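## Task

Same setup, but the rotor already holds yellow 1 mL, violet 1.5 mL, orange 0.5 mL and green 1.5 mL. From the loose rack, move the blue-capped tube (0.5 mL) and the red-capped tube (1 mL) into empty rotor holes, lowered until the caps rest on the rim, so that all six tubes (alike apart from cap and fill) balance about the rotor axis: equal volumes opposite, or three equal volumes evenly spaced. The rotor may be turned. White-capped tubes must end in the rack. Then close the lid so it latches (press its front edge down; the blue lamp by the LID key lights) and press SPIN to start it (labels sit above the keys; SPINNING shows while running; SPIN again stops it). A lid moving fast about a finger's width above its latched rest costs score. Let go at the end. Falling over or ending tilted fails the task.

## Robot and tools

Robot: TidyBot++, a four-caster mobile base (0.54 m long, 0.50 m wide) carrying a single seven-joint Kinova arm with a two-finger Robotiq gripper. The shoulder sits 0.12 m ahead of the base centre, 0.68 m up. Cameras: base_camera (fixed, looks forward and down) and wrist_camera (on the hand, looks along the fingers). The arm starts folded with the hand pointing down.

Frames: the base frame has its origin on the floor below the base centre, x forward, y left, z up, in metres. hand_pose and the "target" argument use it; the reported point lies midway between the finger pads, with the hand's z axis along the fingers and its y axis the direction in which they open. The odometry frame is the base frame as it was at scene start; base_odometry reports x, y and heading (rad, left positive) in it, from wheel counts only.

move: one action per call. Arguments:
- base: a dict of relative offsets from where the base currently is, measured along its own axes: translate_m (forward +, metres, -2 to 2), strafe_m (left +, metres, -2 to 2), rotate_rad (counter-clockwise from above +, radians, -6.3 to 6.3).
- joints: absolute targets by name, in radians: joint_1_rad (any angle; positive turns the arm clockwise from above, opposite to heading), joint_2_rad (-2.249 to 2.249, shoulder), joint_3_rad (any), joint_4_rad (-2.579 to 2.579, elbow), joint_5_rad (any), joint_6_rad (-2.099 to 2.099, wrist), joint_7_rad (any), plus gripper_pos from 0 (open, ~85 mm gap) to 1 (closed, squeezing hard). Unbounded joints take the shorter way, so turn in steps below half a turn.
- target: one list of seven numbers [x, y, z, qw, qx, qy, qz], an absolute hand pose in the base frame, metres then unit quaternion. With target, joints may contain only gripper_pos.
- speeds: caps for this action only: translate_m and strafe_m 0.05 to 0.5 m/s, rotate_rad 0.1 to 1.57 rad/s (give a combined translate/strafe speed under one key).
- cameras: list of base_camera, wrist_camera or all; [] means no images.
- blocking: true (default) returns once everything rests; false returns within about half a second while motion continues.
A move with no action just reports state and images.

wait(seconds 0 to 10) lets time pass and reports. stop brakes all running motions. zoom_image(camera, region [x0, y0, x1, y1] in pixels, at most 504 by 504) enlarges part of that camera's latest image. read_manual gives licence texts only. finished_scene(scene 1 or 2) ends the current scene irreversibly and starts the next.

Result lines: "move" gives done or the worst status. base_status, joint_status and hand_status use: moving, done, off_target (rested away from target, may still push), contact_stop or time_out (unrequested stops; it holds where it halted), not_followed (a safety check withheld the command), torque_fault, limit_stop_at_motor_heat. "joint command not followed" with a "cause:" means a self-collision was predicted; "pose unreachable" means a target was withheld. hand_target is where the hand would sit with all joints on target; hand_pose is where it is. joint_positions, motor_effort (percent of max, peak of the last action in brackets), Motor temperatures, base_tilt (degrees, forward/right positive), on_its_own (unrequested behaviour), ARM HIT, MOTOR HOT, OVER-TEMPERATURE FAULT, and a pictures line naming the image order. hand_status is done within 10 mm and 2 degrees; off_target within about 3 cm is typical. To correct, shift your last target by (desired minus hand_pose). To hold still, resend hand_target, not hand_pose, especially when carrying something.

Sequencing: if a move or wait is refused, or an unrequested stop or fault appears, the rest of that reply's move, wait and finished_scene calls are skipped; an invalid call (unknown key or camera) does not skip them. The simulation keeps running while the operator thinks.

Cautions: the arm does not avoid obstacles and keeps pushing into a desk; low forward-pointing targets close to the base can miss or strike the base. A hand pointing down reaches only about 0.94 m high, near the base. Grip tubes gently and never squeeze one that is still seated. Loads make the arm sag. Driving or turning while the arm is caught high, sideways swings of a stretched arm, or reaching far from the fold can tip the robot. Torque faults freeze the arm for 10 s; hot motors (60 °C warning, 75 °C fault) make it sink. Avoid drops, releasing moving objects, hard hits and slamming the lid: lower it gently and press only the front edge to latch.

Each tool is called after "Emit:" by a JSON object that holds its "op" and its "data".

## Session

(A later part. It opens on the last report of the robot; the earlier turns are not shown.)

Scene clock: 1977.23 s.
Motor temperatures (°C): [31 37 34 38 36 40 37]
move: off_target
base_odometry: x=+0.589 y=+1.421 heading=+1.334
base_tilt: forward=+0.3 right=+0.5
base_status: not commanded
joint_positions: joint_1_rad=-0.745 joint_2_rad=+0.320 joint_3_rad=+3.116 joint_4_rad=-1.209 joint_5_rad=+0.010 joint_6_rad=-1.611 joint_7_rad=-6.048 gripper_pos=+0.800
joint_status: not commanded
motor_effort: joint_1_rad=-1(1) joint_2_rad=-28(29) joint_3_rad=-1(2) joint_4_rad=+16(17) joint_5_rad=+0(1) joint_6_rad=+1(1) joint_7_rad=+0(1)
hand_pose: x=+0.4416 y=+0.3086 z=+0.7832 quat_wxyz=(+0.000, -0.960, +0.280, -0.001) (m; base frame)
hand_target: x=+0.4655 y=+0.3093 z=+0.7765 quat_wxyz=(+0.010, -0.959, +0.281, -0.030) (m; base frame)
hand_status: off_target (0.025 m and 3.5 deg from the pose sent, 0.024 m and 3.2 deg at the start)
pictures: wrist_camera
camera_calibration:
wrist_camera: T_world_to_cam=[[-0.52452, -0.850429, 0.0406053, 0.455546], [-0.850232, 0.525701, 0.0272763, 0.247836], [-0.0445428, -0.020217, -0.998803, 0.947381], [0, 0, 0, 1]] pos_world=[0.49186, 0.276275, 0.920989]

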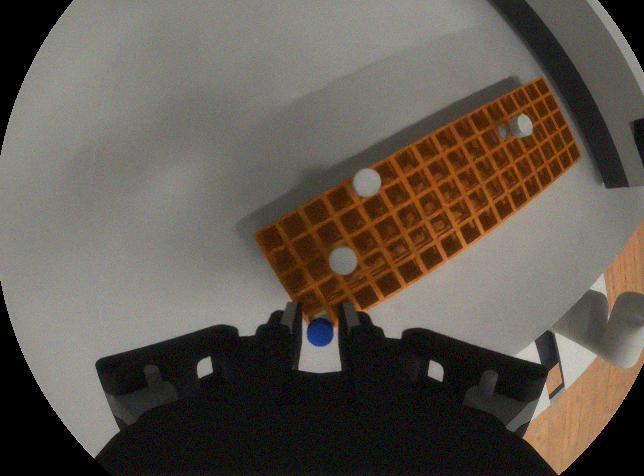

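Emit:
{"op": "move", "data": {"joints": {"gripper_pos": 0.88}, "cameras": []}}

Emit:
{"op": "move", "data": {"joints": {"gripper_pos": 0.95}, "cameras": ["wrist_camera"]}}

Emit:
{"op": "zoom_image", "data": {"camera": "wrist_camera", "region": [240, 220, 400, 380]}}

Scene clock: 1985.70 s.
Motor temperatures (°C): [31 37 34 38 36 40 37]
move: done
base_odometry: x=+0.589 y=+1.421 heading=+1.334
base_tilt: forward=+0.4 right=+0.5
base_status: not commanded
joint_positions: joint_1_rad=-0.745 joint_2_rad=+0.320 joint_3_rad=+3.116 joint_4_rad=-1.209 joint_5_rad=+0.010 joint_6_rad=-1.611 joint_7_rad=-6.048 gripper_pos=+0.875
joint_status: all done
motor_effort: joint_1_rad=-1(1) joint_2_rad=-28(28) joint_3_rad=-1(2) joint_4_rad=+16(17) joint_5_rad=+0(1) joint_6_rad=+0(1) joint_7_rad=+0(1)
hand_pose: x=+0.4417 y=+0.3086 z=+0.7832 quat_wxyz=(+0.000, -0.960, +0.280, -0.001) (m; base frame)
hand_target: x=+0.4655 y=+0.3093 z=+0.7765 quat_wxyz=(+0.010, -0.959, +0.281, -0.030) (m; base frame)
hand_status: not commanded
pictures: none
No camera images: "cameras" was empty.

Scene clock: 1986.17 s.
Motor temperatures (°C): [31 37 34 38 36 40 37]
move: done
base_odometry: x=+0.589 y=+1.421 heading=+1.334
base_tilt: forward=+0.4 right=+0.5
base_status: not commanded
joint_positions: joint_1_rad=-0.745 joint_2_rad=+0.320 joint_3_rad=+3.116 joint_4_rad=-1.209 joint_5_rad=+0.010 joint_6_rad=-1.611 joint_7_rad=-6.048 gripper_pos=+0.926
joint_status: all done
motor_effort: joint_1_rad=-1(1) joint_2_rad=-26(28) joint_3_rad=-1(2) joint_4_rad=+15(16) joint_5_rad=+1(1) joint_6_rad=+0(1) joint_7_rad=-1(1)
hand_pose: x=+0.4417 y=+0.3086 z=+0.7832 quat_wxyz=(+0.000, -0.960, +0.280, -0.001) (m; base frame)
hand_target: x=+0.4655 y=+0.3093 z=+0.7765 quat_wxyz=(+0.010, -0.959, +0.281, -0.030) (m; base frame)
hand_status: not commanded
pictures: wrist_camera
camera_calibration:
wrist_camera: T_world_to_cam=[[-0.524527, -0.850436, 0.0403695, 0.455809], [-0.850237, 0.525696, 0.0272163, 0.247905], [-0.0443679, -0.0200479, -0.998814, 0.947264], [0, 0, 0, 1]] pos_world=[0.49189, 0.276305, 0.920993]

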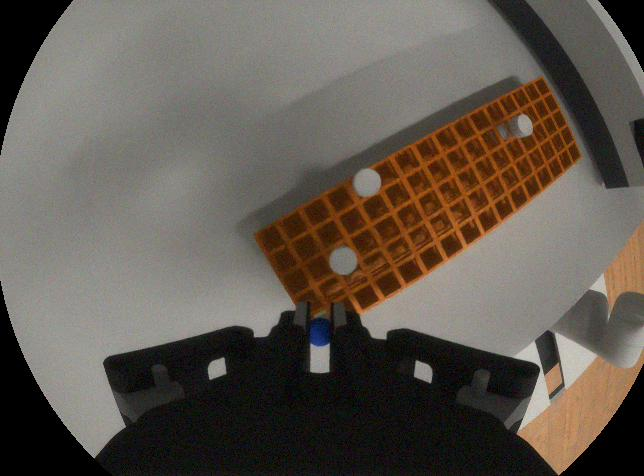

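Scaled by 3.150.

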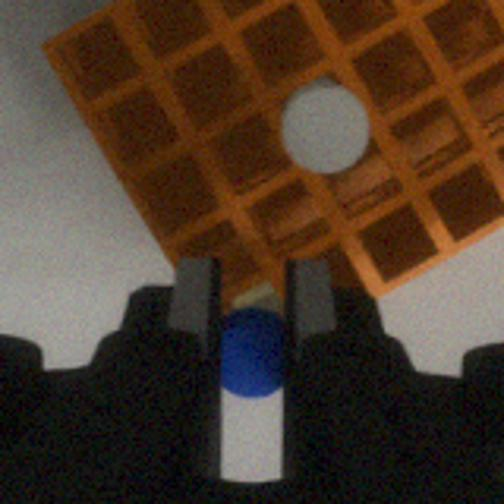

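Emit:
{"op": "move", "data": {"joints": {"joint_4_rad": -1.10, "joint_6_rad": -1.75}, "cameras": ["wrist_camera"]}}

Emit:
{"op": "zoom_image", "data": {"camera": "wrist_camera", "region": [240, 220, 400, 380]}}

Scene clock: 2001.53 s.
Motor temperatures (°C): [31 37 34 38 36 40 37]
move: done
base_odometry: x=+0.589 y=+1.421 heading=+1.334
base_tilt: forward=+0.4 right=+0.4
base_status: not commanded
joint_positions: joint_1_rad=-0.745 joint_2_rad=+0.323 joint_3_rad=+3.116 joint_4_rad=-1.106 joint_5_rad=+0.010 joint_6_rad=-1.694 joint_7_rad=-6.048 gripper_pos=+0.926
joint_status: all done
motor_effort: joint_1_rad=-1(1) joint_2_rad=-28(30) joint_3_rad=-1(2) joint_4_rad=+16(17) joint_5_rad=+0(1) joint_6_rad=+1(1) joint_7_rad=+0(1)
hand_pose: x=+0.4447 y=+0.3112 z=+0.8142 quat_wxyz=(+0.008, -0.960, +0.281, -0.006) (m; base frame)
hand_target: x=+0.4444 y=+0.2892 z=+0.8142 quat_wxyz=(-0.026, -0.958, +0.285, -0.009) (m; base frame)
hand_status: not commanded
pictures: wrist_camera
camera_calibration:
wrist_camera: T_world_to_cam=[[-0.525766, -0.85032, 0.0229412, 0.473], [-0.850042, 0.526214, 0.022955, 0.251485], [-0.0315911, -0.00743202, -0.999473, 0.969382], [0, 0, 0, 1]] pos_world=[0.493084, 0.277071, 0.952247]

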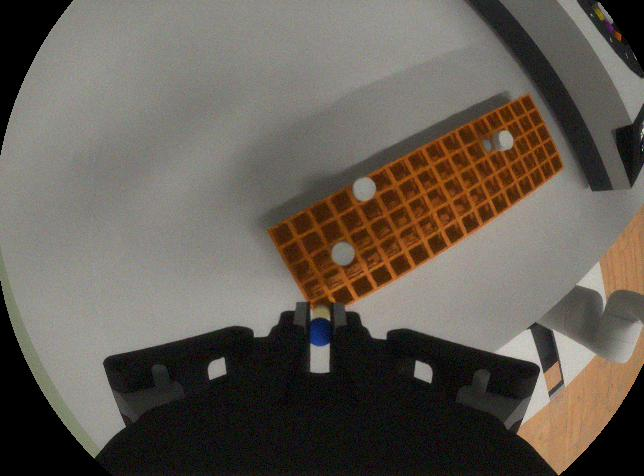

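Scaled by 3.150.

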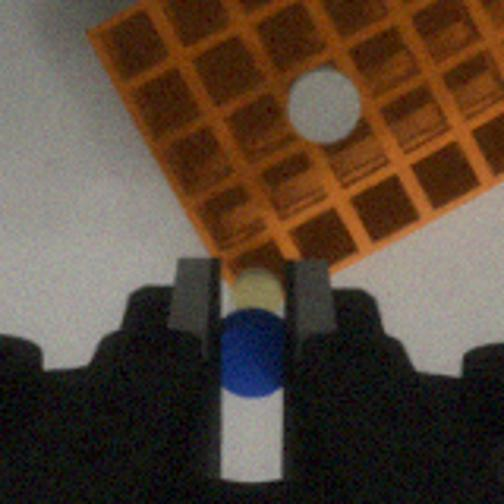

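Emit:
{"op": "move", "data": {"joints": {"joint_4_rad": -0.95, "joint_6_rad": -1.90}, "cameras": ["wrist_camera"]}}

Emit:
{"op": "zoom_image", "data": {"camera": "wrist_camera", "region": [240, 220, 400, 380]}}

Scene clock: 2006.57 s.
Motor temperatures (°C): [31 37 34 38 36 40 37]
move: done
base_odometry: x=+0.589 y=+1.421 heading=+1.334
base_tilt: forward=+0.4 right=+0.4
base_status: not commanded
joint_positions: joint_1_rad=-0.745 joint_2_rad=+0.323 joint_3_rad=+3.116 joint_4_rad=-0.957 joint_5_rad=+0.010 joint_6_rad=-1.830 joint_7_rad=-6.048 gripper_pos=+0.926
joint_status: all done
motor_effort: joint_1_rad=-1(1) joint_2_rad=-28(29) joint_3_rad=-2(3) joint_4_rad=+15(17) joint_5_rad=+0(1) joint_6_rad=+1(2) joint_7_rad=-1(1)
hand_pose: x=+0.4405 y=+0.3067 z=+0.8599 quat_wxyz=(+0.013, -0.960, +0.281, -0.009) (m; base frame)
hand_target: x=+0.4368 y=+0.2823 z=+0.8602 quat_wxyz=(-0.026, -0.957, +0.288, -0.008) (m; base frame)
hand_status: not commanded
pictures: wrist_camera
camera_calibration:
wrist_camera: T_world_to_cam=[[-0.527118, -0.849723, 0.0108619, 0.476711], [-0.849484, 0.527228, 0.0202058, 0.251011], [-0.022896, 0.0014238, -0.999737, 1.00853], [0, 0, 0, 1]] pos_world=[0.487604, 0.271296, 0.998014]

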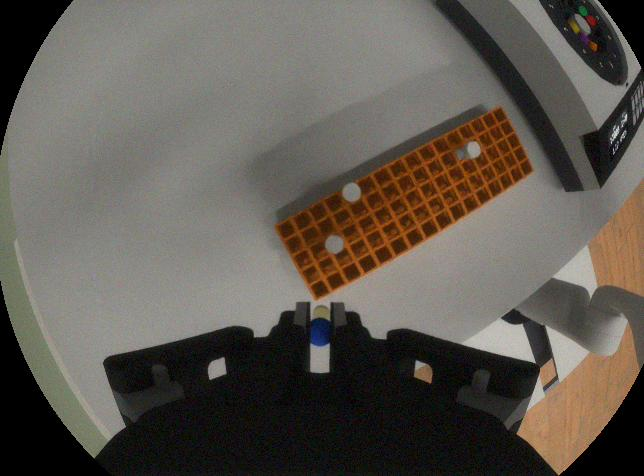

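Scaled by 3.150.

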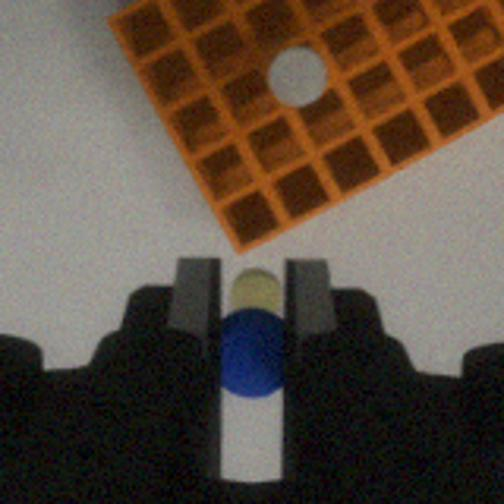

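Emit:
{"op": "move", "data": {"target": [0.455, 0.15, 0.925, 0, 0.9636, -0.2672, 0], "cameras": []}}

Emit:
{"op": "move", "data": {"target": [0.465, 0.0, 0.92, 0.1023, 0.8903, -0.2469, 0.3688], "cameras": ["wrist_camera"]}}

Scene clock: 2022.60 s.
Motor temperatures (°C): [31 37 34 38 36 40 37]
move: off_target
base_odometry: x=+0.589 y=+1.421 heading=+1.334
base_tilt: forward=+0.4 right=+0.5
base_status: not commanded
joint_positions: joint_1_rad=-0.430 joint_2_rad=+0.224 joint_3_rad=+3.125 joint_4_rad=-0.895 joint_5_rad=+0.010 joint_6_rad=-1.975 joint_7_rad=-5.724 gripper_pos=+0.926
joint_status: not commanded
motor_effort: joint_1_rad=-1(2) joint_2_rad=-23(29) joint_3_rad=-1(3) joint_4_rad=+14(16) joint_5_rad=+1(1) joint_6_rad=+1(1) joint_7_rad=-1(1)
hand_pose: x=+0.4725 y=+0.1665 z=+0.9186 quat_wxyz=(+0.014, -0.959, +0.281, -0.020) (m; base frame)
hand_target: x=+0.4550 y=+0.1500 z=+0.9250 quat_wxyz=(+0.000, -0.964, +0.267, +0.000) (m; base frame)
hand_status: off_target (0.025 m and 3.2 deg from the pose sent, 0.170 m and 2.5 deg at the start)
pictures: none
No camera images: "cameras" was empty.

Scene clock: 2025.10 s.
Motor temperatures (°C): [31 37 34 38 36 40 37]
move: off_target
base_odometry: x=+0.589 y=+1.421 heading=+1.334
base_tilt: forward=+0.3 right=+0.5
base_status: not commanded
joint_positions: joint_1_rad=+0.434 joint_2_rad=-0.360 joint_3_rad=+2.575 joint_4_rad=-1.647 joint_5_rad=+0.228 joint_6_rad=-1.255 joint_7_rad=-5.487 gripper_pos=+0.926
joint_status: not commanded
motor_effort: joint_1_rad=-1(1) joint_2_rad=-4(25) joint_3_rad=+2(3) joint_4_rad=+18(19) joint_5_rad=+4(4) joint_6_rad=+5(5) joint_7_rad=+0(1)
hand_pose: x=+0.4523 y=+0.0122 z=+0.9026 quat_wxyz=(-0.071, -0.899, +0.282, -0.328) (m; base frame)
hand_target: x=+0.4650 y=+0.0000 z=+0.9200 quat_wxyz=(-0.102, -0.890, +0.247, -0.369) (m; base frame)
hand_status: off_target (0.025 m and 7.2 deg from the pose sent, 0.167 m and 43.3 deg at the start)
pictures: wrist_camera
camera_calibration:
wrist_camera: T_world_to_cam=[[-0.565547, -0.824577, -0.0151727, 0.272884], [-0.649768, 0.456831, -0.607541, 0.892599], [0.507896, -0.333734, -0.794143, 0.630385], [0, 0, 0, 1]] pos_world=[0.414141, 0.0276278, 1.04705]

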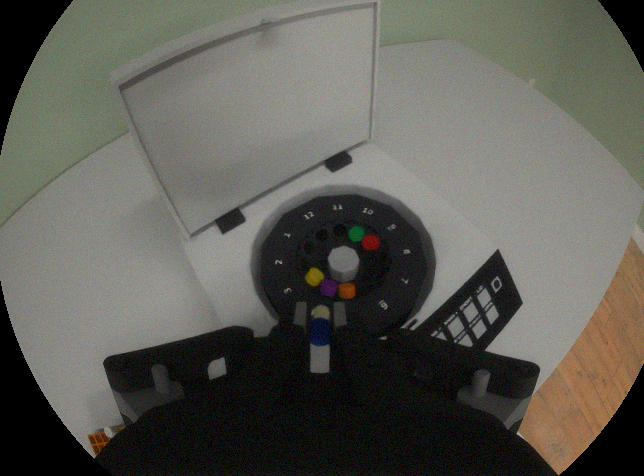

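Emit:
{"op": "zoom_image", "data": {"camera": "wrist_camera", "region": [260, 190, 440, 340]}}

Scaled by 2.800.

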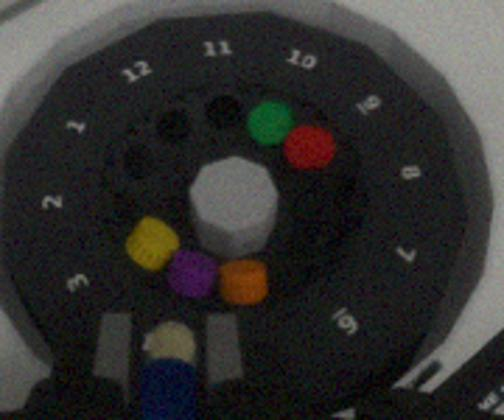

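Emit:
{"op": "move", "data": {"target": [0.5047, -0.0442, 0.8935, 0.1302, 0.8805, -0.2030, 0.4088], "cameras": ["wrist_camera"]}}

Emit:
{"op": "zoom_image", "data": {"camera": "wrist_camera", "region": [220, 180, 440, 340]}}

Scene clock: 2052.90 s.
Motor temperatures (°C): [31 37 34 38 36 40 37]
move: off_target
base_odometry: x=+0.589 y=+1.421 heading=+1.334
base_tilt: forward=+0.4 right=+0.5
base_status: not commanded
joint_positions: joint_1_rad=+0.434 joint_2_rad=-0.359 joint_3_rad=+2.621 joint_4_rad=-1.816 joint_5_rad=+0.341 joint_6_rad=-0.980 joint_7_rad=-5.453 gripper_pos=+0.926
joint_status: not commanded
motor_effort: joint_1_rad=+0(1) joint_2_rad=-5(7) joint_3_rad=+2(3) joint_4_rad=+20(20) joint_5_rad=+4(4) joint_6_rad=+4(6) joint_7_rad=+0(1)
hand_pose: x=+0.4891 y=-0.0275 z=+0.8827 quat_wxyz=(-0.103, -0.886, +0.238, -0.385) (m; base frame)
hand_target: x=+0.5047 y=-0.0442 z=+0.8935 quat_wxyz=(-0.130, -0.880, +0.203, -0.409) (m; base frame)
hand_status: off_target (0.025 m and 5.8 deg from the pose sent, 0.078 m and 14.7 deg at the start)
pictures: wrist_camera
camera_calibration:
wrist_camera: T_world_to_cam=[[-0.517958, -0.854529, 0.0387157, 0.188939], [-0.61512, 0.340629, -0.711055, 0.993788], [0.59443, -0.392112, -0.70207, 0.457439], [0, 0, 0, 1]] pos_world=[0.437246, 0.00230809, 1.02048]

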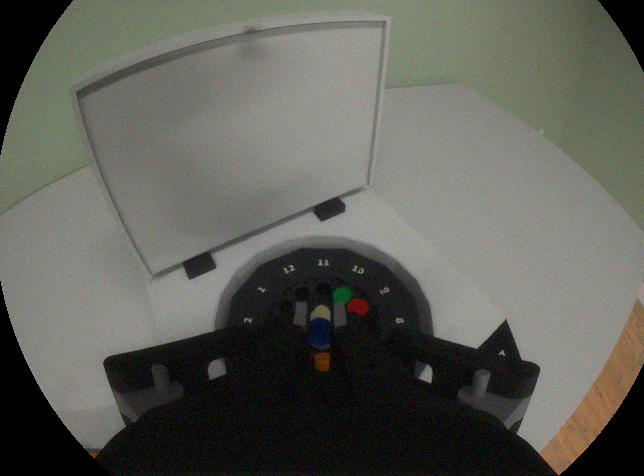

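Scaled by 2.291.

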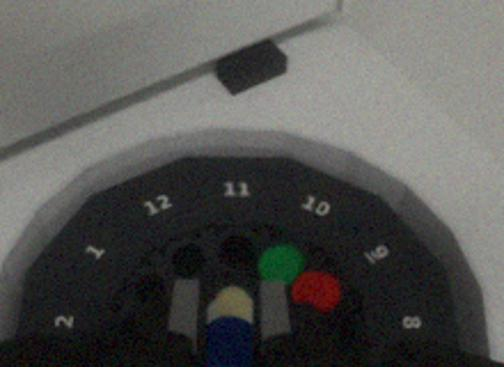

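Emit:
{"op": "move", "data": {"target": [0.5228, -0.0560, 0.8727, 0.1258, 0.8879, -0.2039, 0.3939], "cameras": ["wrist_camera"]}}

Emit:
{"op": "zoom_image", "data": {"camera": "wrist_camera", "region": [250, 220, 400, 370]}}

Scene clock: 2079.13 s.
Motor temperatures (°C): [31 37 34 38 36 40 37]
move: off_target
base_odometry: x=+0.589 y=+1.421 heading=+1.334
base_tilt: forward=+0.4 right=+0.5
base_status: not commanded
joint_positions: joint_1_rad=+0.344 joint_2_rad=-0.282 joint_3_rad=+2.707 joint_4_rad=-1.829 joint_5_rad=+0.426 joint_6_rad=-0.959 joint_7_rad=-5.452 gripper_pos=+0.926
joint_status: not commanded
motor_effort: joint_1_rad=+0(1) joint_2_rad=-9(10) joint_3_rad=+0(3) joint_4_rad=+19(20) joint_5_rad=+4(5) joint_6_rad=+5(6) joint_7_rad=+0(1)
hand_pose: x=+0.5051 y=-0.0528 z=+0.8654 quat_wxyz=(-0.120, -0.895, +0.223, -0.367) (m; base frame)
hand_target: x=+0.5228 y=-0.0560 z=+0.8727 quat_wxyz=(-0.126, -0.887, +0.204, -0.394) (m; base frame)
hand_status: off_target (0.019 m and 3.9 deg from the pose sent, 0.045 m and 4.8 deg at the start)
pictures: wrist_camera
camera_calibration:
wrist_camera: T_world_to_cam=[[-0.502003, -0.860066, 0.0909903, 0.12274], [-0.65554, 0.309764, -0.688704, 0.999405], [0.564146, -0.405379, -0.71931, 0.455372], [0, 0, 0, 1]] pos_world=[0.459869, -0.0194168, 1.00468]

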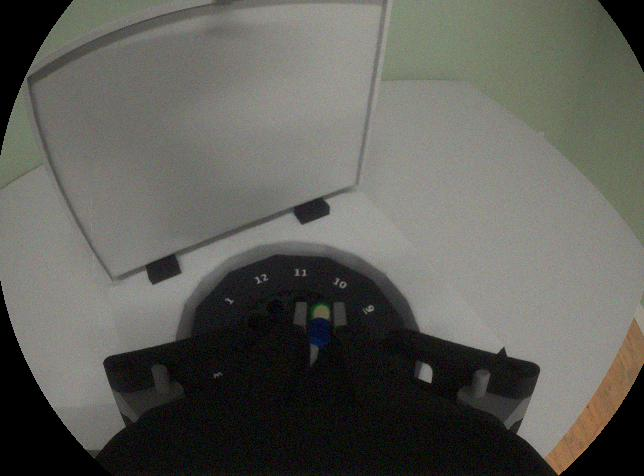

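Scaled by 3.360.

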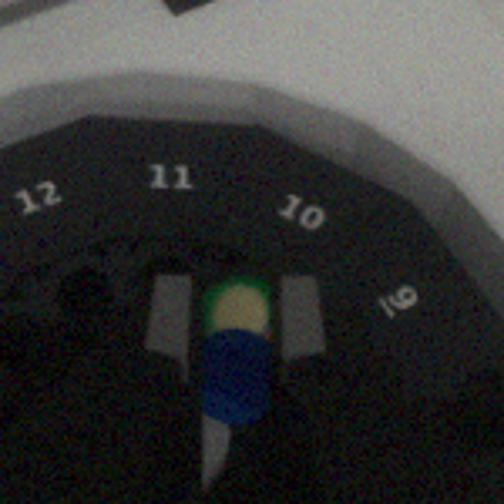

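Emit:
{"op": "move", "data": {"target": [0.5245, -0.0400, 0.8757, 0.1258, 0.8879, -0.2039, 0.3939], "cameras": ["wrist_camera"]}}

Emit:
{"op": "zoom_image", "data": {"camera": "wrist_camera", "region": [250, 220, 400, 370]}}

Scene clock: 2089.20 s.
Motor temperatures (°C): [31 36 34 38 37 40 37]
move: off_target
base_odometry: x=+0.589 y=+1.421 heading=+1.334
base_tilt: forward=+0.4 right=+0.5
base_status: not commanded
joint_positions: joint_1_rad=+0.330 joint_2_rad=-0.275 joint_3_rad=+2.678 joint_4_rad=-1.824 joint_5_rad=+0.457 joint_6_rad=-0.958 joint_7_rad=-5.489 gripper_pos=+0.926
joint_status: not commanded
motor_effort: joint_1_rad=-1(1) joint_2_rad=-9(10) joint_3_rad=+1(1) joint_4_rad=+19(20) joint_5_rad=+5(5) joint_6_rad=+4(5) joint_7_rad=-1(1)
hand_pose: x=+0.5107 y=-0.0421 z=+0.8692 quat_wxyz=(-0.121, -0.893, +0.214, -0.376) (m; base frame)
hand_target: x=+0.5245 y=-0.0400 z=+0.8757 quat_wxyz=(-0.126, -0.887, +0.204, -0.394) (m; base frame)
hand_status: off_target (0.015 m and 2.5 deg from the pose sent, 0.025 m and 3.9 deg at the start)
pictures: wrist_camera
camera_calibration:
wrist_camera: T_world_to_cam=[[-0.489638, -0.86676, 0.0947689, 0.124474], [-0.649935, 0.290361, -0.702336, 1.01052], [0.58124, -0.405484, -0.705509, 0.438587], [0, 0, 0, 1]] pos_world=[0.462795, -0.00768594, 1.00736]

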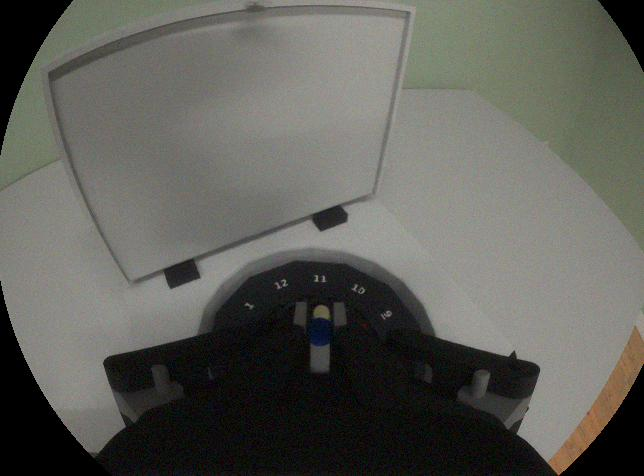

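Scaled by 3.360.

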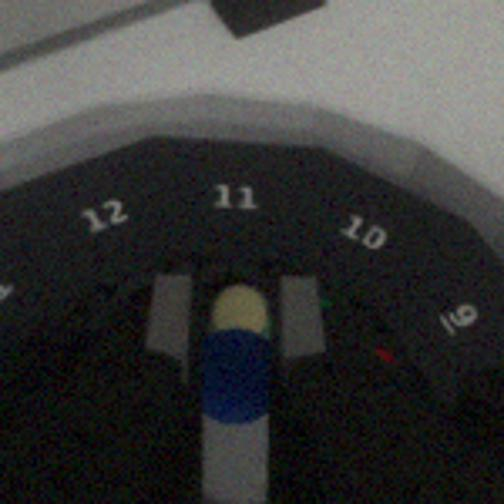

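Emit:
{"op": "move", "data": {"target": [0.5195, -0.0360, 0.8695, 0.1250, 0.8895, -0.2050, 0.3900], "cameras": ["wrist_camera"]}}

Emit:
{"op": "zoom_image", "data": {"camera": "wrist_camera", "region": [250, 220, 400, 370]}}

Scene clock: 2118.07 s.
Motor temperatures (°C): [31 36 34 38 37 40 37]
move: off_target
base_odometry: x=+0.589 y=+1.421 heading=+1.334
base_tilt: forward=+0.4 right=+0.4
base_status: not commanded
joint_positions: joint_1_rad=+0.330 joint_2_rad=-0.275 joint_3_rad=+2.669 joint_4_rad=-1.830 joint_5_rad=+0.457 joint_6_rad=-0.958 joint_7_rad=-5.497 gripper_pos=+0.926
joint_status: not commanded
motor_effort: joint_1_rad=+0(1) joint_2_rad=-9(9) joint_3_rad=+1(2) joint_4_rad=+19(19) joint_5_rad=+4(5) joint_6_rad=+4(5) joint_7_rad=-1(1)
hand_pose: x=+0.5096 y=-0.0387 z=+0.8658 quat_wxyz=(-0.121, -0.895, +0.213, -0.374) (m; base frame)
hand_target: x=+0.5195 y=-0.0360 z=+0.8695 quat_wxyz=(-0.125, -0.889, +0.205, -0.390) (m; base frame)
hand_status: off_target (0.011 m and 2.2 deg from the pose sent, 0.011 m and 2.0 deg at the start)
pictures: wrist_camera
camera_calibration:
wrist_camera: T_world_to_cam=[[-0.486473, -0.868418, 0.0958858, 0.124611], [-0.65396, 0.289147, -0.699092, 1.00565], [0.579379, -0.402795, -0.708573, 0.441874], [0, 0, 0, 1]] pos_world=[0.462263, -0.00458258, 1.0042]

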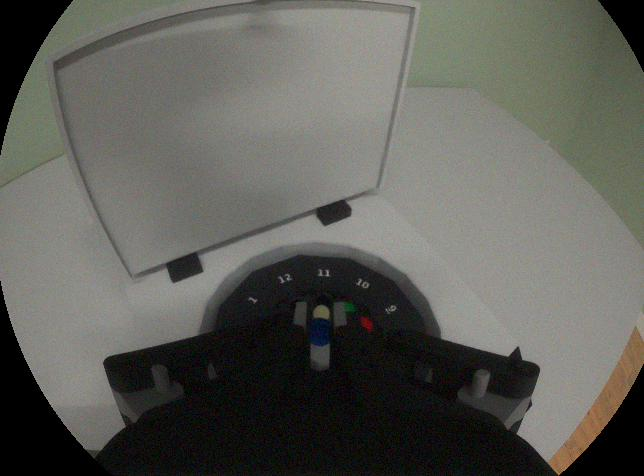

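Scaled by 3.360.

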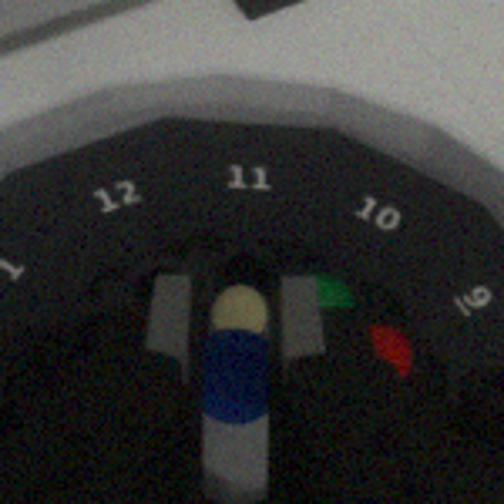

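Emit:
{"op": "move", "data": {"target": [0.5240, -0.0405, 0.8585, 0.1250, 0.8895, -0.2050, 0.3900], "cameras": ["wrist_camera"]}}

Emit:
{"op": "zoom_image", "data": {"camera": "wrist_camera", "region": [250, 220, 400, 370]}}

Scene clock: 2133.90 s.
Motor temperatures (°C): [31 36 34 38 37 40 37]
move: off_target
base_odometry: x=+0.589 y=+1.421 heading=+1.334
base_tilt: forward=+0.3 right=+0.5
base_status: not commanded
joint_positions: joint_1_rad=+0.330 joint_2_rad=-0.269 joint_3_rad=+2.669 joint_4_rad=-1.856 joint_5_rad=+0.475 joint_6_rad=-0.944 joint_7_rad=-5.516 gripper_pos=+0.926
joint_status: not commanded
motor_effort: joint_1_rad=+0(1) joint_2_rad=-9(10) joint_3_rad=+1(1) joint_4_rad=+18(20) joint_5_rad=+4(5) joint_6_rad=+4(6) joint_7_rad=+0(1)
hand_pose: x=+0.5087 y=-0.0432 z=+0.8552 quat_wxyz=(-0.126, -0.895, +0.215, -0.369) (m; base frame)
hand_target: x=+0.5240 y=-0.0405 z=+0.8585 quat_wxyz=(-0.125, -0.889, +0.205, -0.390) (m; base frame)
hand_status: off_target (0.016 m and 2.7 deg from the pose sent, 0.016 m and 2.2 deg at the start)
pictures: wrist_camera
camera_calibration:
wrist_camera: T_world_to_cam=[[-0.492292, -0.863963, 0.105902, 0.115782], [-0.659083, 0.290519, -0.693692, 0.99702], [0.568558, -0.411298, -0.712444, 0.441521], [0, 0, 0, 1]] pos_world=[0.463088, -0.00802579, 0.993922]

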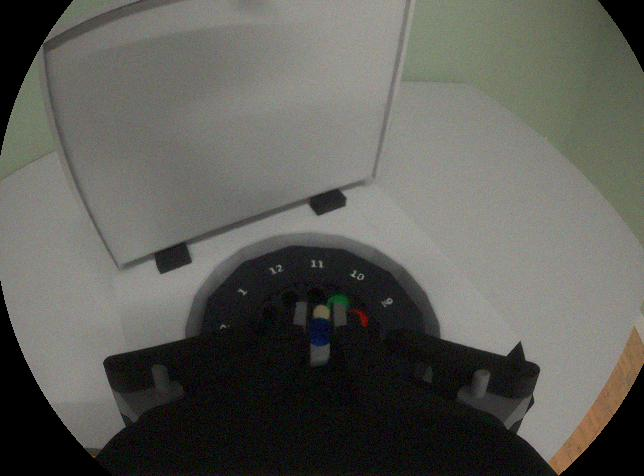

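Scaled by 3.360.

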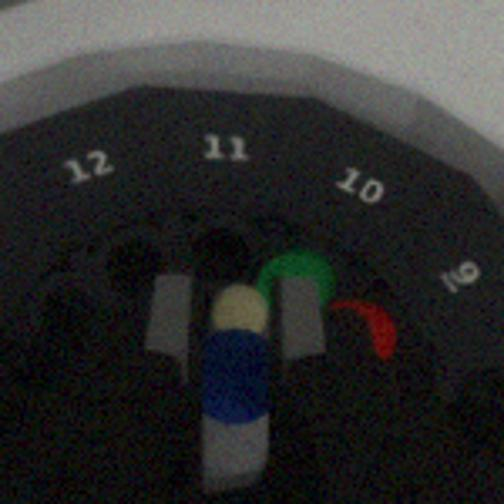

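Emit:
{"op": "move", "data": {"target": [0.5290, -0.0392, 0.8612, 0.1165, 0.8940, -0.1856, 0.3927], "cameras": ["wrist_camera"]}}

Emit:
{"op": "zoom_image", "data": {"camera": "wrist_camera", "region": [250, 220, 400, 370]}}

Scene clock: 2157.27 s.
Motor temperatures (°C): [31 36 34 38 37 40 37]
move: off_target
base_odometry: x=+0.589 y=+1.421 heading=+1.334
base_tilt: forward=+0.3 right=+0.5
base_status: not commanded
joint_positions: joint_1_rad=+0.307 joint_2_rad=-0.269 joint_3_rad=+2.702 joint_4_rad=-1.856 joint_5_rad=+0.475 joint_6_rad=-0.929 joint_7_rad=-5.504 gripper_pos=+0.926
joint_status: not commanded
motor_effort: joint_1_rad=-1(1) joint_2_rad=-9(10) joint_3_rad=+0(2) joint_4_rad=+19(20) joint_5_rad=+4(5) joint_6_rad=+5(5) joint_7_rad=+0(1)
hand_pose: x=+0.5118 y=-0.0460 z=+0.8581 quat_wxyz=(-0.122, -0.894, +0.212, -0.374) (m; base frame)
hand_target: x=+0.5290 y=-0.0392 z=+0.8612 quat_wxyz=(-0.116, -0.893, +0.185, -0.392) (m; base frame)
hand_status: off_target (0.019 m and 3.7 deg from the pose sent, 0.022 m and 4.4 deg at the start)
pictures: wrist_camera
camera_calibration:
wrist_camera: T_world_to_cam=[[-0.48609, -0.868346, 0.098445, 0.117627], [-0.654271, 0.286926, -0.699716, 1.00445], [0.57935, -0.404535, -0.707605, 0.43131], [0, 0, 0, 1]] pos_world=[0.46448, -0.0115823, 0.996447]

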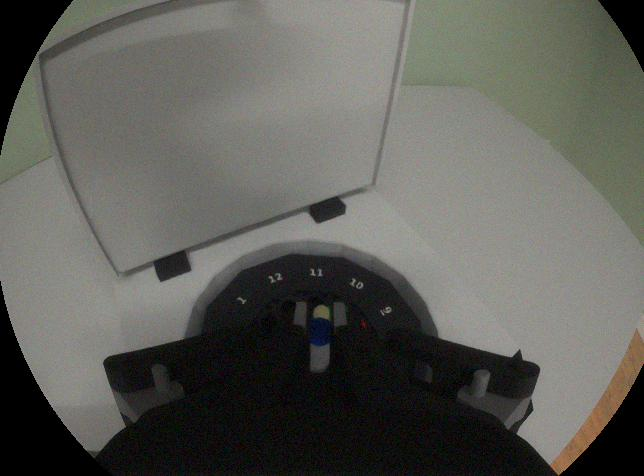

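Scaled by 3.360.

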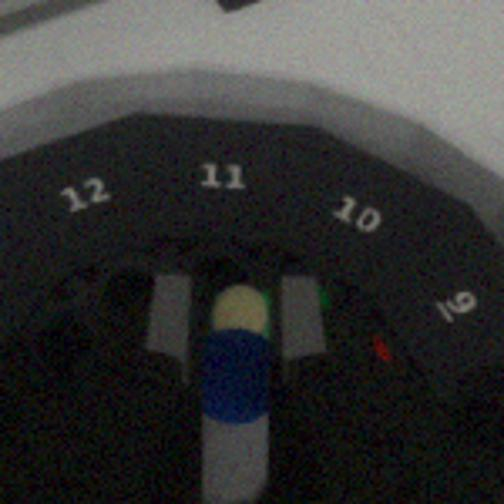

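Emit:
{"op": "move", "data": {"joints": {"joint_1_rad": 0.278}, "cameras": ["wrist_camera"]}}

Emit:
{"op": "zoom_image", "data": {"camera": "wrist_camera", "region": [250, 220, 400, 370]}}

Scene clock: 2173.83 s.
Motor temperatures (°C): [31 36 34 38 37 40 37]
move: done
base_odometry: x=+0.589 y=+1.421 heading=+1.334
base_tilt: forward=+0.4 right=+0.5
base_status: not commanded
joint_positions: joint_1_rad=+0.299 joint_2_rad=-0.269 joint_3_rad=+2.702 joint_4_rad=-1.856 joint_5_rad=+0.475 joint_6_rad=-0.929 joint_7_rad=-5.504 gripper_pos=+0.926
joint_status: all done
motor_effort: joint_1_rad=-1(1) joint_2_rad=-8(10) joint_3_rad=+0(1) joint_4_rad=+19(20) joint_5_rad=+5(5) joint_6_rad=+4(5) joint_7_rad=+0(1)
hand_pose: x=+0.5122 y=-0.0429 z=+0.8581 quat_wxyz=(-0.120, -0.895, +0.209, -0.375) (m; base frame)
hand_target: x=+0.5293 y=-0.0359 z=+0.8612 quat_wxyz=(-0.115, -0.894, +0.182, -0.393) (m; base frame)
hand_status: not commanded
pictures: wrist_camera
camera_calibration:
wrist_camera: T_world_to_cam=[[-0.479185, -0.872176, 0.098445, 0.116805], [-0.656527, 0.281726, -0.699716, 1.00472], [0.582541, -0.399925, -0.707605, 0.43093], [0, 0, 0, 1]] pos_world=[0.464561, -0.00884061, 0.996447]

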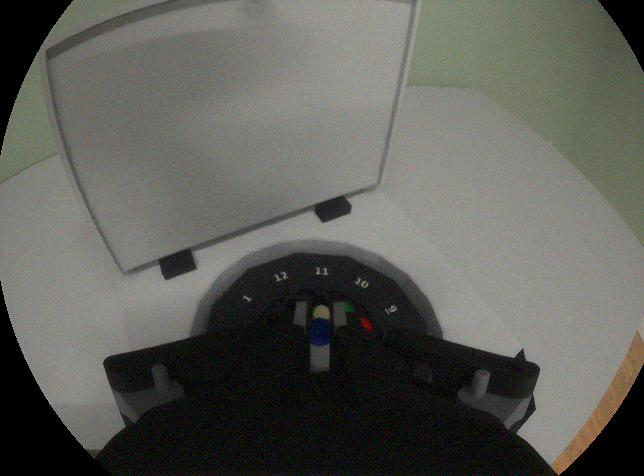

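Scaled by 3.360.

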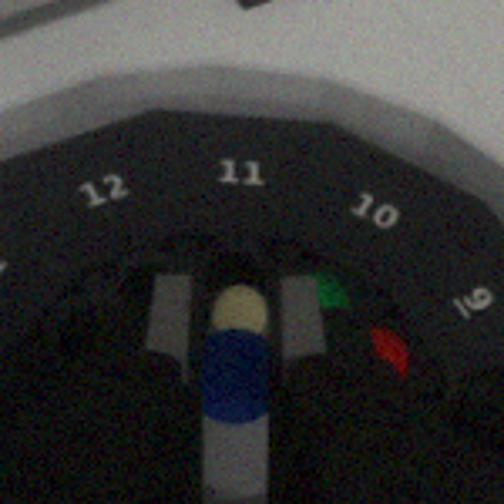

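Emit:
{"op": "move", "data": {"target": [0.5375, -0.0391, 0.8525, 0.115, 0.894, -0.182, 0.393], "cameras": ["wrist_camera"]}}

Emit:
{"op": "zoom_image", "data": {"camera": "wrist_camera", "region": [250, 220, 400, 370]}}

Scene clock: 2190.70 s.
Motor temperatures (°C): [31 36 34 38 37 40 37]
move: off_target
base_odometry: x=+0.589 y=+1.421 heading=+1.334
base_tilt: forward=+0.4 right=+0.5
base_status: not commanded
joint_positions: joint_1_rad=+0.268 joint_2_rad=-0.246 joint_3_rad=+2.719 joint_4_rad=-1.866 joint_5_rad=+0.496 joint_6_rad=-0.906 joint_7_rad=-5.511 gripper_pos=+0.926
joint_status: not commanded
motor_effort: joint_1_rad=-1(1) joint_2_rad=-10(12) joint_3_rad=+1(2) joint_4_rad=+19(20) joint_5_rad=+4(5) joint_6_rad=+4(5) joint_7_rad=-1(1)
hand_pose: x=+0.5205 y=-0.0409 z=+0.8508 quat_wxyz=(-0.118, -0.899, +0.198, -0.374) (m; base frame)
hand_target: x=+0.5375 y=-0.0391 z=+0.8525 quat_wxyz=(-0.115, -0.894, +0.182, -0.393) (m; base frame)
hand_status: off_target (0.017 m and 2.9 deg from the pose sent, 0.026 m and 3.7 deg at the start)
pictures: wrist_camera
camera_calibration:
wrist_camera: T_world_to_cam=[[-0.459285, -0.88217, 0.104085, 0.107637], [-0.66691, 0.265047, -0.696406, 1.00639], [0.586761, -0.389264, -0.71006, 0.422074], [0, 0, 0, 1]] pos_world=[0.472952, -0.00748881, 0.989352]

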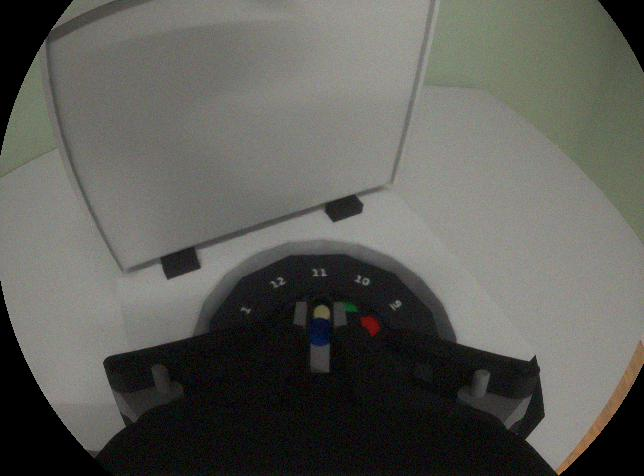

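Scaled by 3.360.

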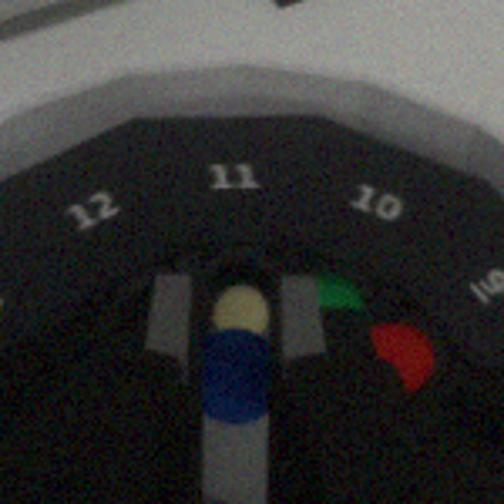

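Emit:
{"op": "zoom_image", "data": {"camera": "wrist_camera", "region": [285, 255, 365, 325]}}

Scaled by 6.300.

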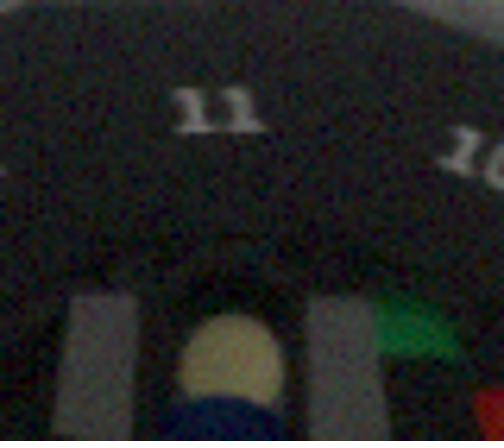

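Emit:
{"op": "move", "data": {"target": [0.5180, -0.0300, 0.8740, 0.115, 0.894, -0.182, 0.393], "cameras": ["wrist_camera"]}}

Emit:
{"op": "zoom_image", "data": {"camera": "wrist_camera", "region": [230, 200, 430, 350]}}

Scene clock: 2213.77 s.
Motor temperatures (°C): [31 36 34 38 37 40 37]
move: done
base_odometry: x=+0.589 y=+1.421 heading=+1.334
base_tilt: forward=+0.4 right=+0.5
base_status: not commanded
joint_positions: joint_1_rad=+0.294 joint_2_rad=-0.274 joint_3_rad=+2.696 joint_4_rad=-1.841 joint_5_rad=+0.481 joint_6_rad=-0.906 joint_7_rad=-5.483 gripper_pos=+0.926
joint_status: not commanded
motor_effort: joint_1_rad=-1(1) joint_2_rad=-9(11) joint_3_rad=+1(1) joint_4_rad=+20(20) joint_5_rad=+4(5) joint_6_rad=+5(5) joint_7_rad=+0(1)
hand_pose: x=+0.5207 y=-0.0350 z=+0.8720 quat_wxyz=(-0.118, -0.892, +0.190, -0.393) (m; base frame)
hand_target: x=+0.5180 y=-0.0300 z=+0.8740 quat_wxyz=(-0.115, -0.894, +0.182, -0.393) (m; base frame)
hand_status: done (0.006 m and 0.9 deg from the pose sent, 0.026 m and 2.9 deg at the start)
pictures: wrist_camera
camera_calibration:
wrist_camera: T_world_to_cam=[[-0.447829, -0.888574, 0.0994217, 0.108637], [-0.644315, 0.243616, -0.72492, 1.03208], [0.619925, -0.388699, -0.68162, 0.397209], [0, 0, 0, 1]] pos_world=[0.467393, -0.00050249, 1.00812]

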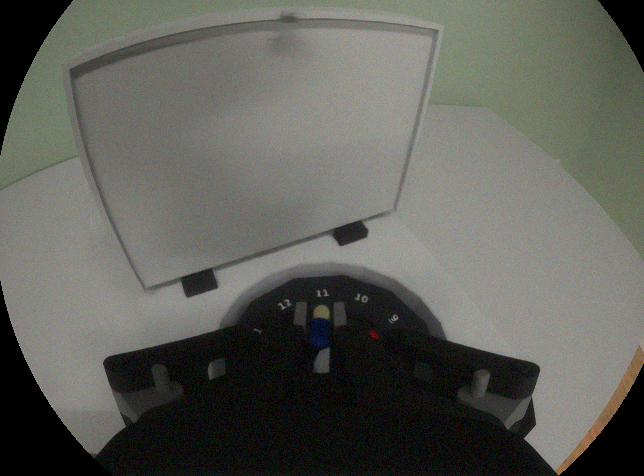

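Scaled by 2.520.

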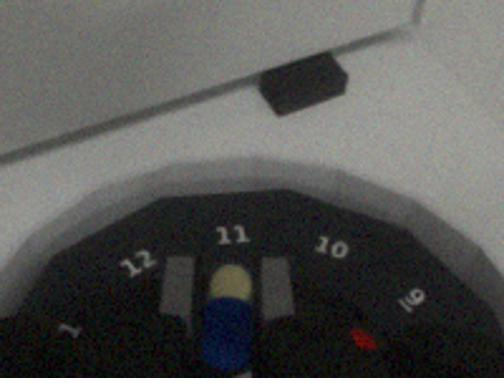

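Emit:
{"op": "move", "data": {"target": [0.4840, -0.0340, 0.8800, 0.055, 0.914, -0.133, 0.379], "cameras": ["wrist_camera"]}}

Emit:
{"op": "zoom_image", "data": {"camera": "wrist_camera", "region": [230, 180, 430, 360]}}

Scene clock: 2237.37 s.
Motor temperatures (°C): [31 36 34 38 37 40 37]
move: off_target
base_odometry: x=+0.589 y=+1.421 heading=+1.334
base_tilt: forward=+0.3 right=+0.5
base_status: not commanded
joint_positions: joint_1_rad=+0.242 joint_2_rad=-0.373 joint_3_rad=+2.927 joint_4_rad=-1.842 joint_5_rad=+0.223 joint_6_rad=-0.906 joint_7_rad=-5.101 gripper_pos=+0.926
joint_status: not commanded
motor_effort: joint_1_rad=-1(1) joint_2_rad=-6(10) joint_3_rad=+1(2) joint_4_rad=+20(20) joint_5_rad=+2(5) joint_6_rad=+6(7) joint_7_rad=-1(1)
hand_pose: x=+0.4910 y=-0.0521 z=+0.8870 quat_wxyz=(-0.077, -0.907, +0.151, -0.386) (m; base frame)
hand_target: x=+0.4840 y=-0.0340 z=+0.8800 quat_wxyz=(-0.055, -0.914, +0.133, -0.379) (m; base frame)
hand_status: off_target (0.021 m and 3.5 deg from the pose sent, 0.038 m and 10.1 deg at the start)
pictures: wrist_camera
camera_calibration:
wrist_camera: T_world_to_cam=[[-0.351242, -0.934196, 0.0625089, 0.0616655], [-0.681134, 0.209146, -0.701651, 1.02357], [0.642406, -0.289027, -0.709773, 0.43831], [0, 0, 0, 1]] pos_world=[0.437273, -0.0297845, 1.02543]

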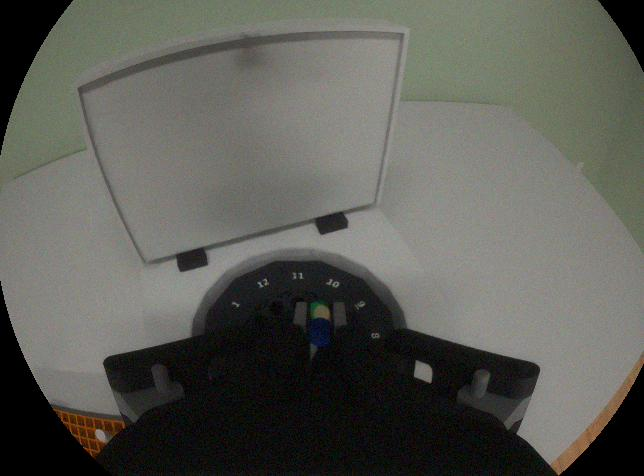

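Scaled by 2.520.

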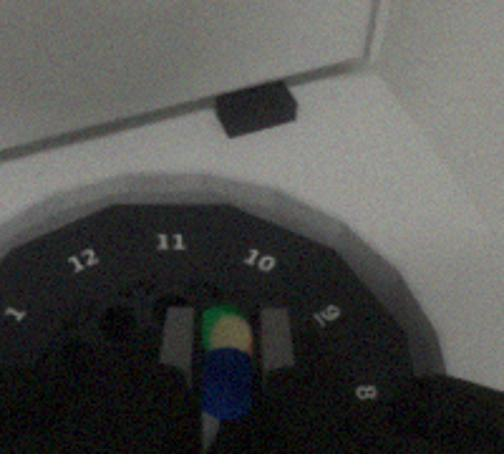

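Emit:
{"op": "move", "data": {"target": [0.4835, -0.0200, 0.8750, 0.035, 0.9206, -0.120, 0.371], "cameras": ["wrist_camera"]}}

Emit:
{"op": "zoom_image", "data": {"camera": "wrist_camera", "region": [230, 180, 430, 360]}}

Scene clock: 2259.37 s.
Motor temperatures (°C): [31 36 34 38 36 40 37]
move: off_target
base_odometry: x=+0.589 y=+1.421 heading=+1.334
base_tilt: forward=+0.3 right=+0.5
base_status: not commanded
joint_positions: joint_1_rad=+0.199 joint_2_rad=-0.373 joint_3_rad=+2.950 joint_4_rad=-1.843 joint_5_rad=+0.180 joint_6_rad=-0.906 joint_7_rad=-5.070 gripper_pos=+0.926
joint_status: not commanded
motor_effort: joint_1_rad=-1(1) joint_2_rad=-7(7) joint_3_rad=+0(1) joint_4_rad=+20(21) joint_5_rad=+2(3) joint_6_rad=+6(7) joint_7_rad=+0(1)
hand_pose: x=+0.4921 y=-0.0360 z=+0.8840 quat_wxyz=(-0.055, -0.912, +0.136, -0.383) (m; base frame)
hand_target: x=+0.4835 y=-0.0200 z=+0.8750 quat_wxyz=(-0.035, -0.920, +0.120, -0.371) (m; base frame)
hand_status: off_target (0.020 m and 3.3 deg from the pose sent, 0.035 m and 6.4 deg at the start)
pictures: wrist_camera
camera_calibration:
wrist_camera: T_world_to_cam=[[-0.307863, -0.950769, 0.0354876, 0.079135], [-0.694038, 0.198907, -0.691915, 1.01627], [0.650792, -0.237645, -0.721106, 0.447894], [0, 0, 0, 1]] pos_world=[0.43821, -0.020465, 1.02335]

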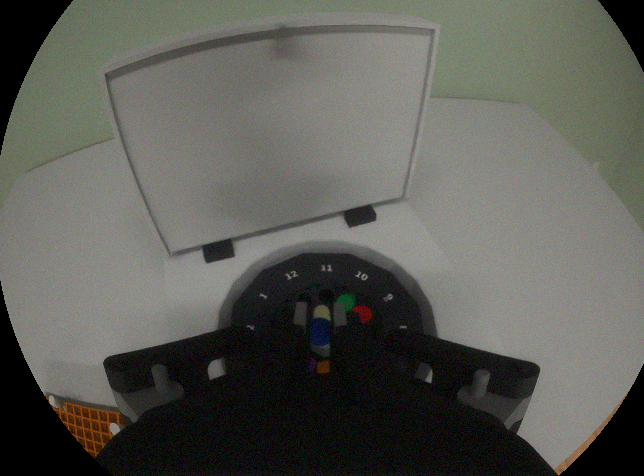

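Scaled by 2.520.

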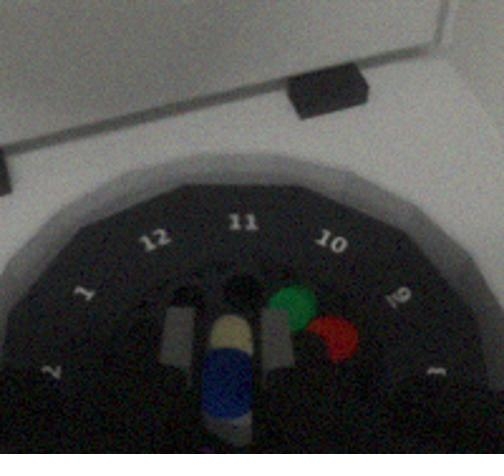

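Emit:
{"op": "move", "data": {"target": [0.4905, -0.0310, 0.8615, 0.035, 0.9206, -0.120, 0.371], "cameras": ["wrist_camera"]}}

Emit:
{"op": "zoom_image", "data": {"camera": "wrist_camera", "region": [230, 180, 430, 360]}}

Scene clock: 2284.90 s.
Motor temperatures (°C): [31 36 34 38 36 40 37]
move: off_target
base_odometry: x=+0.589 y=+1.421 heading=+1.334
base_tilt: forward=+0.4 right=+0.5
base_status: not commanded
joint_positions: joint_1_rad=+0.193 joint_2_rad=-0.373 joint_3_rad=+2.986 joint_4_rad=-1.887 joint_5_rad=+0.178 joint_6_rad=-0.897 joint_7_rad=-5.046 gripper_pos=+0.926
joint_status: not commanded
motor_effort: joint_1_rad=-1(1) joint_2_rad=-7(8) joint_3_rad=+0(2) joint_4_rad=+20(21) joint_5_rad=+2(2) joint_6_rad=+6(7) joint_7_rad=+0(1)
hand_pose: x=+0.4841 y=-0.0492 z=+0.8636 quat_wxyz=(-0.060, -0.918, +0.140, -0.365) (m; base frame)
hand_target: x=+0.4905 y=-0.0310 z=+0.8615 quat_wxyz=(-0.035, -0.920, +0.120, -0.371) (m; base frame)
hand_status: off_target (0.019 m and 3.7 deg from the pose sent, 0.023 m and 3.3 deg at the start)
pictures: wrist_camera
camera_calibration:
wrist_camera: T_world_to_cam=[[-0.316439, -0.947395, 0.0480577, 0.0583724], [-0.717097, 0.205738, -0.665916, 0.988236], [0.620998, -0.245184, -0.744478, 0.469518], [0, 0, 0, 1]] pos_world=[0.435563, -0.0328978, 1.00482]

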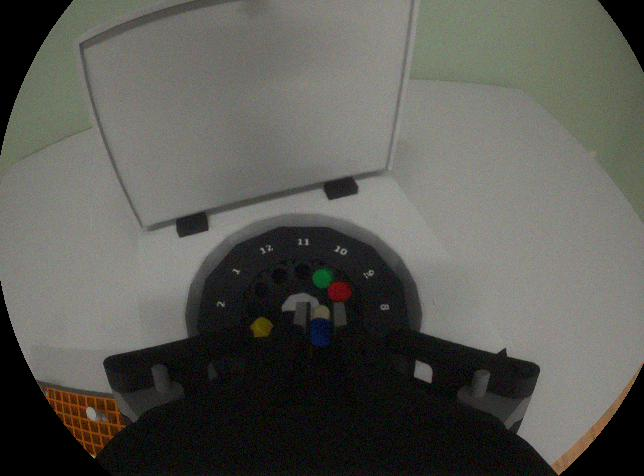

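Scaled by 2.520.

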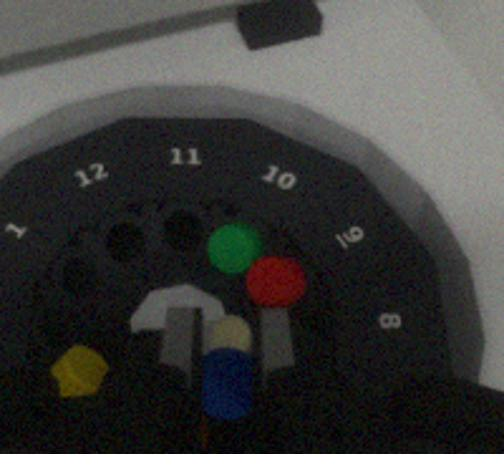

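Emit:
{"op": "move", "data": {"joints": {"joint_1_rad": 0.162, "joint_2_rad": -0.330, "joint_6_rad": -0.828}, "cameras": ["wrist_camera"]}}

Emit:
{"op": "zoom_image", "data": {"camera": "wrist_camera", "region": [230, 200, 430, 360]}}

Scene clock: 2308.67 s.
Motor temperatures (°C): [31 35 34 38 36 40 37]
move: done
base_odometry: x=+0.589 y=+1.421 heading=+1.334
base_tilt: forward=+0.3 right=+0.5
base_status: not commanded
joint_positions: joint_1_rad=+0.185 joint_2_rad=-0.351 joint_3_rad=+2.986 joint_4_rad=-1.886 joint_5_rad=+0.178 joint_6_rad=-0.878 joint_7_rad=-5.046 gripper_pos=+0.926
joint_status: all done
motor_effort: joint_1_rad=-1(2) joint_2_rad=-7(9) joint_3_rad=+0(1) joint_4_rad=+19(20) joint_5_rad=+1(2) joint_6_rad=+6(6) joint_7_rad=+0(1)
hand_pose: x=+0.4931 y=-0.0461 z=+0.8598 quat_wxyz=(-0.056, -0.920, +0.134, -0.365) (m; base frame)
hand_target: x=+0.5069 y=-0.0272 z=+0.8535 quat_wxyz=(-0.029, -0.922, +0.113, -0.369) (m; base frame)
hand_status: not commanded
pictures: wrist_camera
camera_calibration:
wrist_camera: T_world_to_cam=[[-0.304188, -0.951525, 0.0454862, 0.0603004], [-0.720989, 0.198756, -0.663831, 0.991336], [0.622611, -0.234724, -0.746498, 0.46321], [0, 0, 0, 1]] pos_world=[0.444686, -0.0309297, 1.00112]

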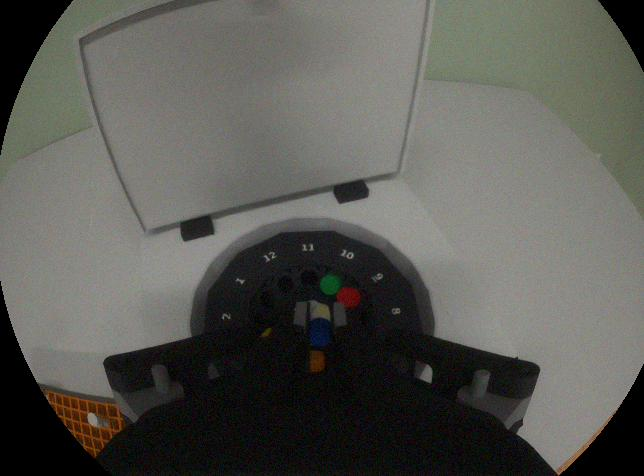

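Scaled by 2.520.

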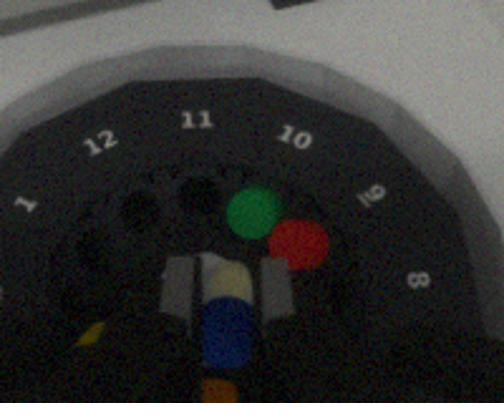

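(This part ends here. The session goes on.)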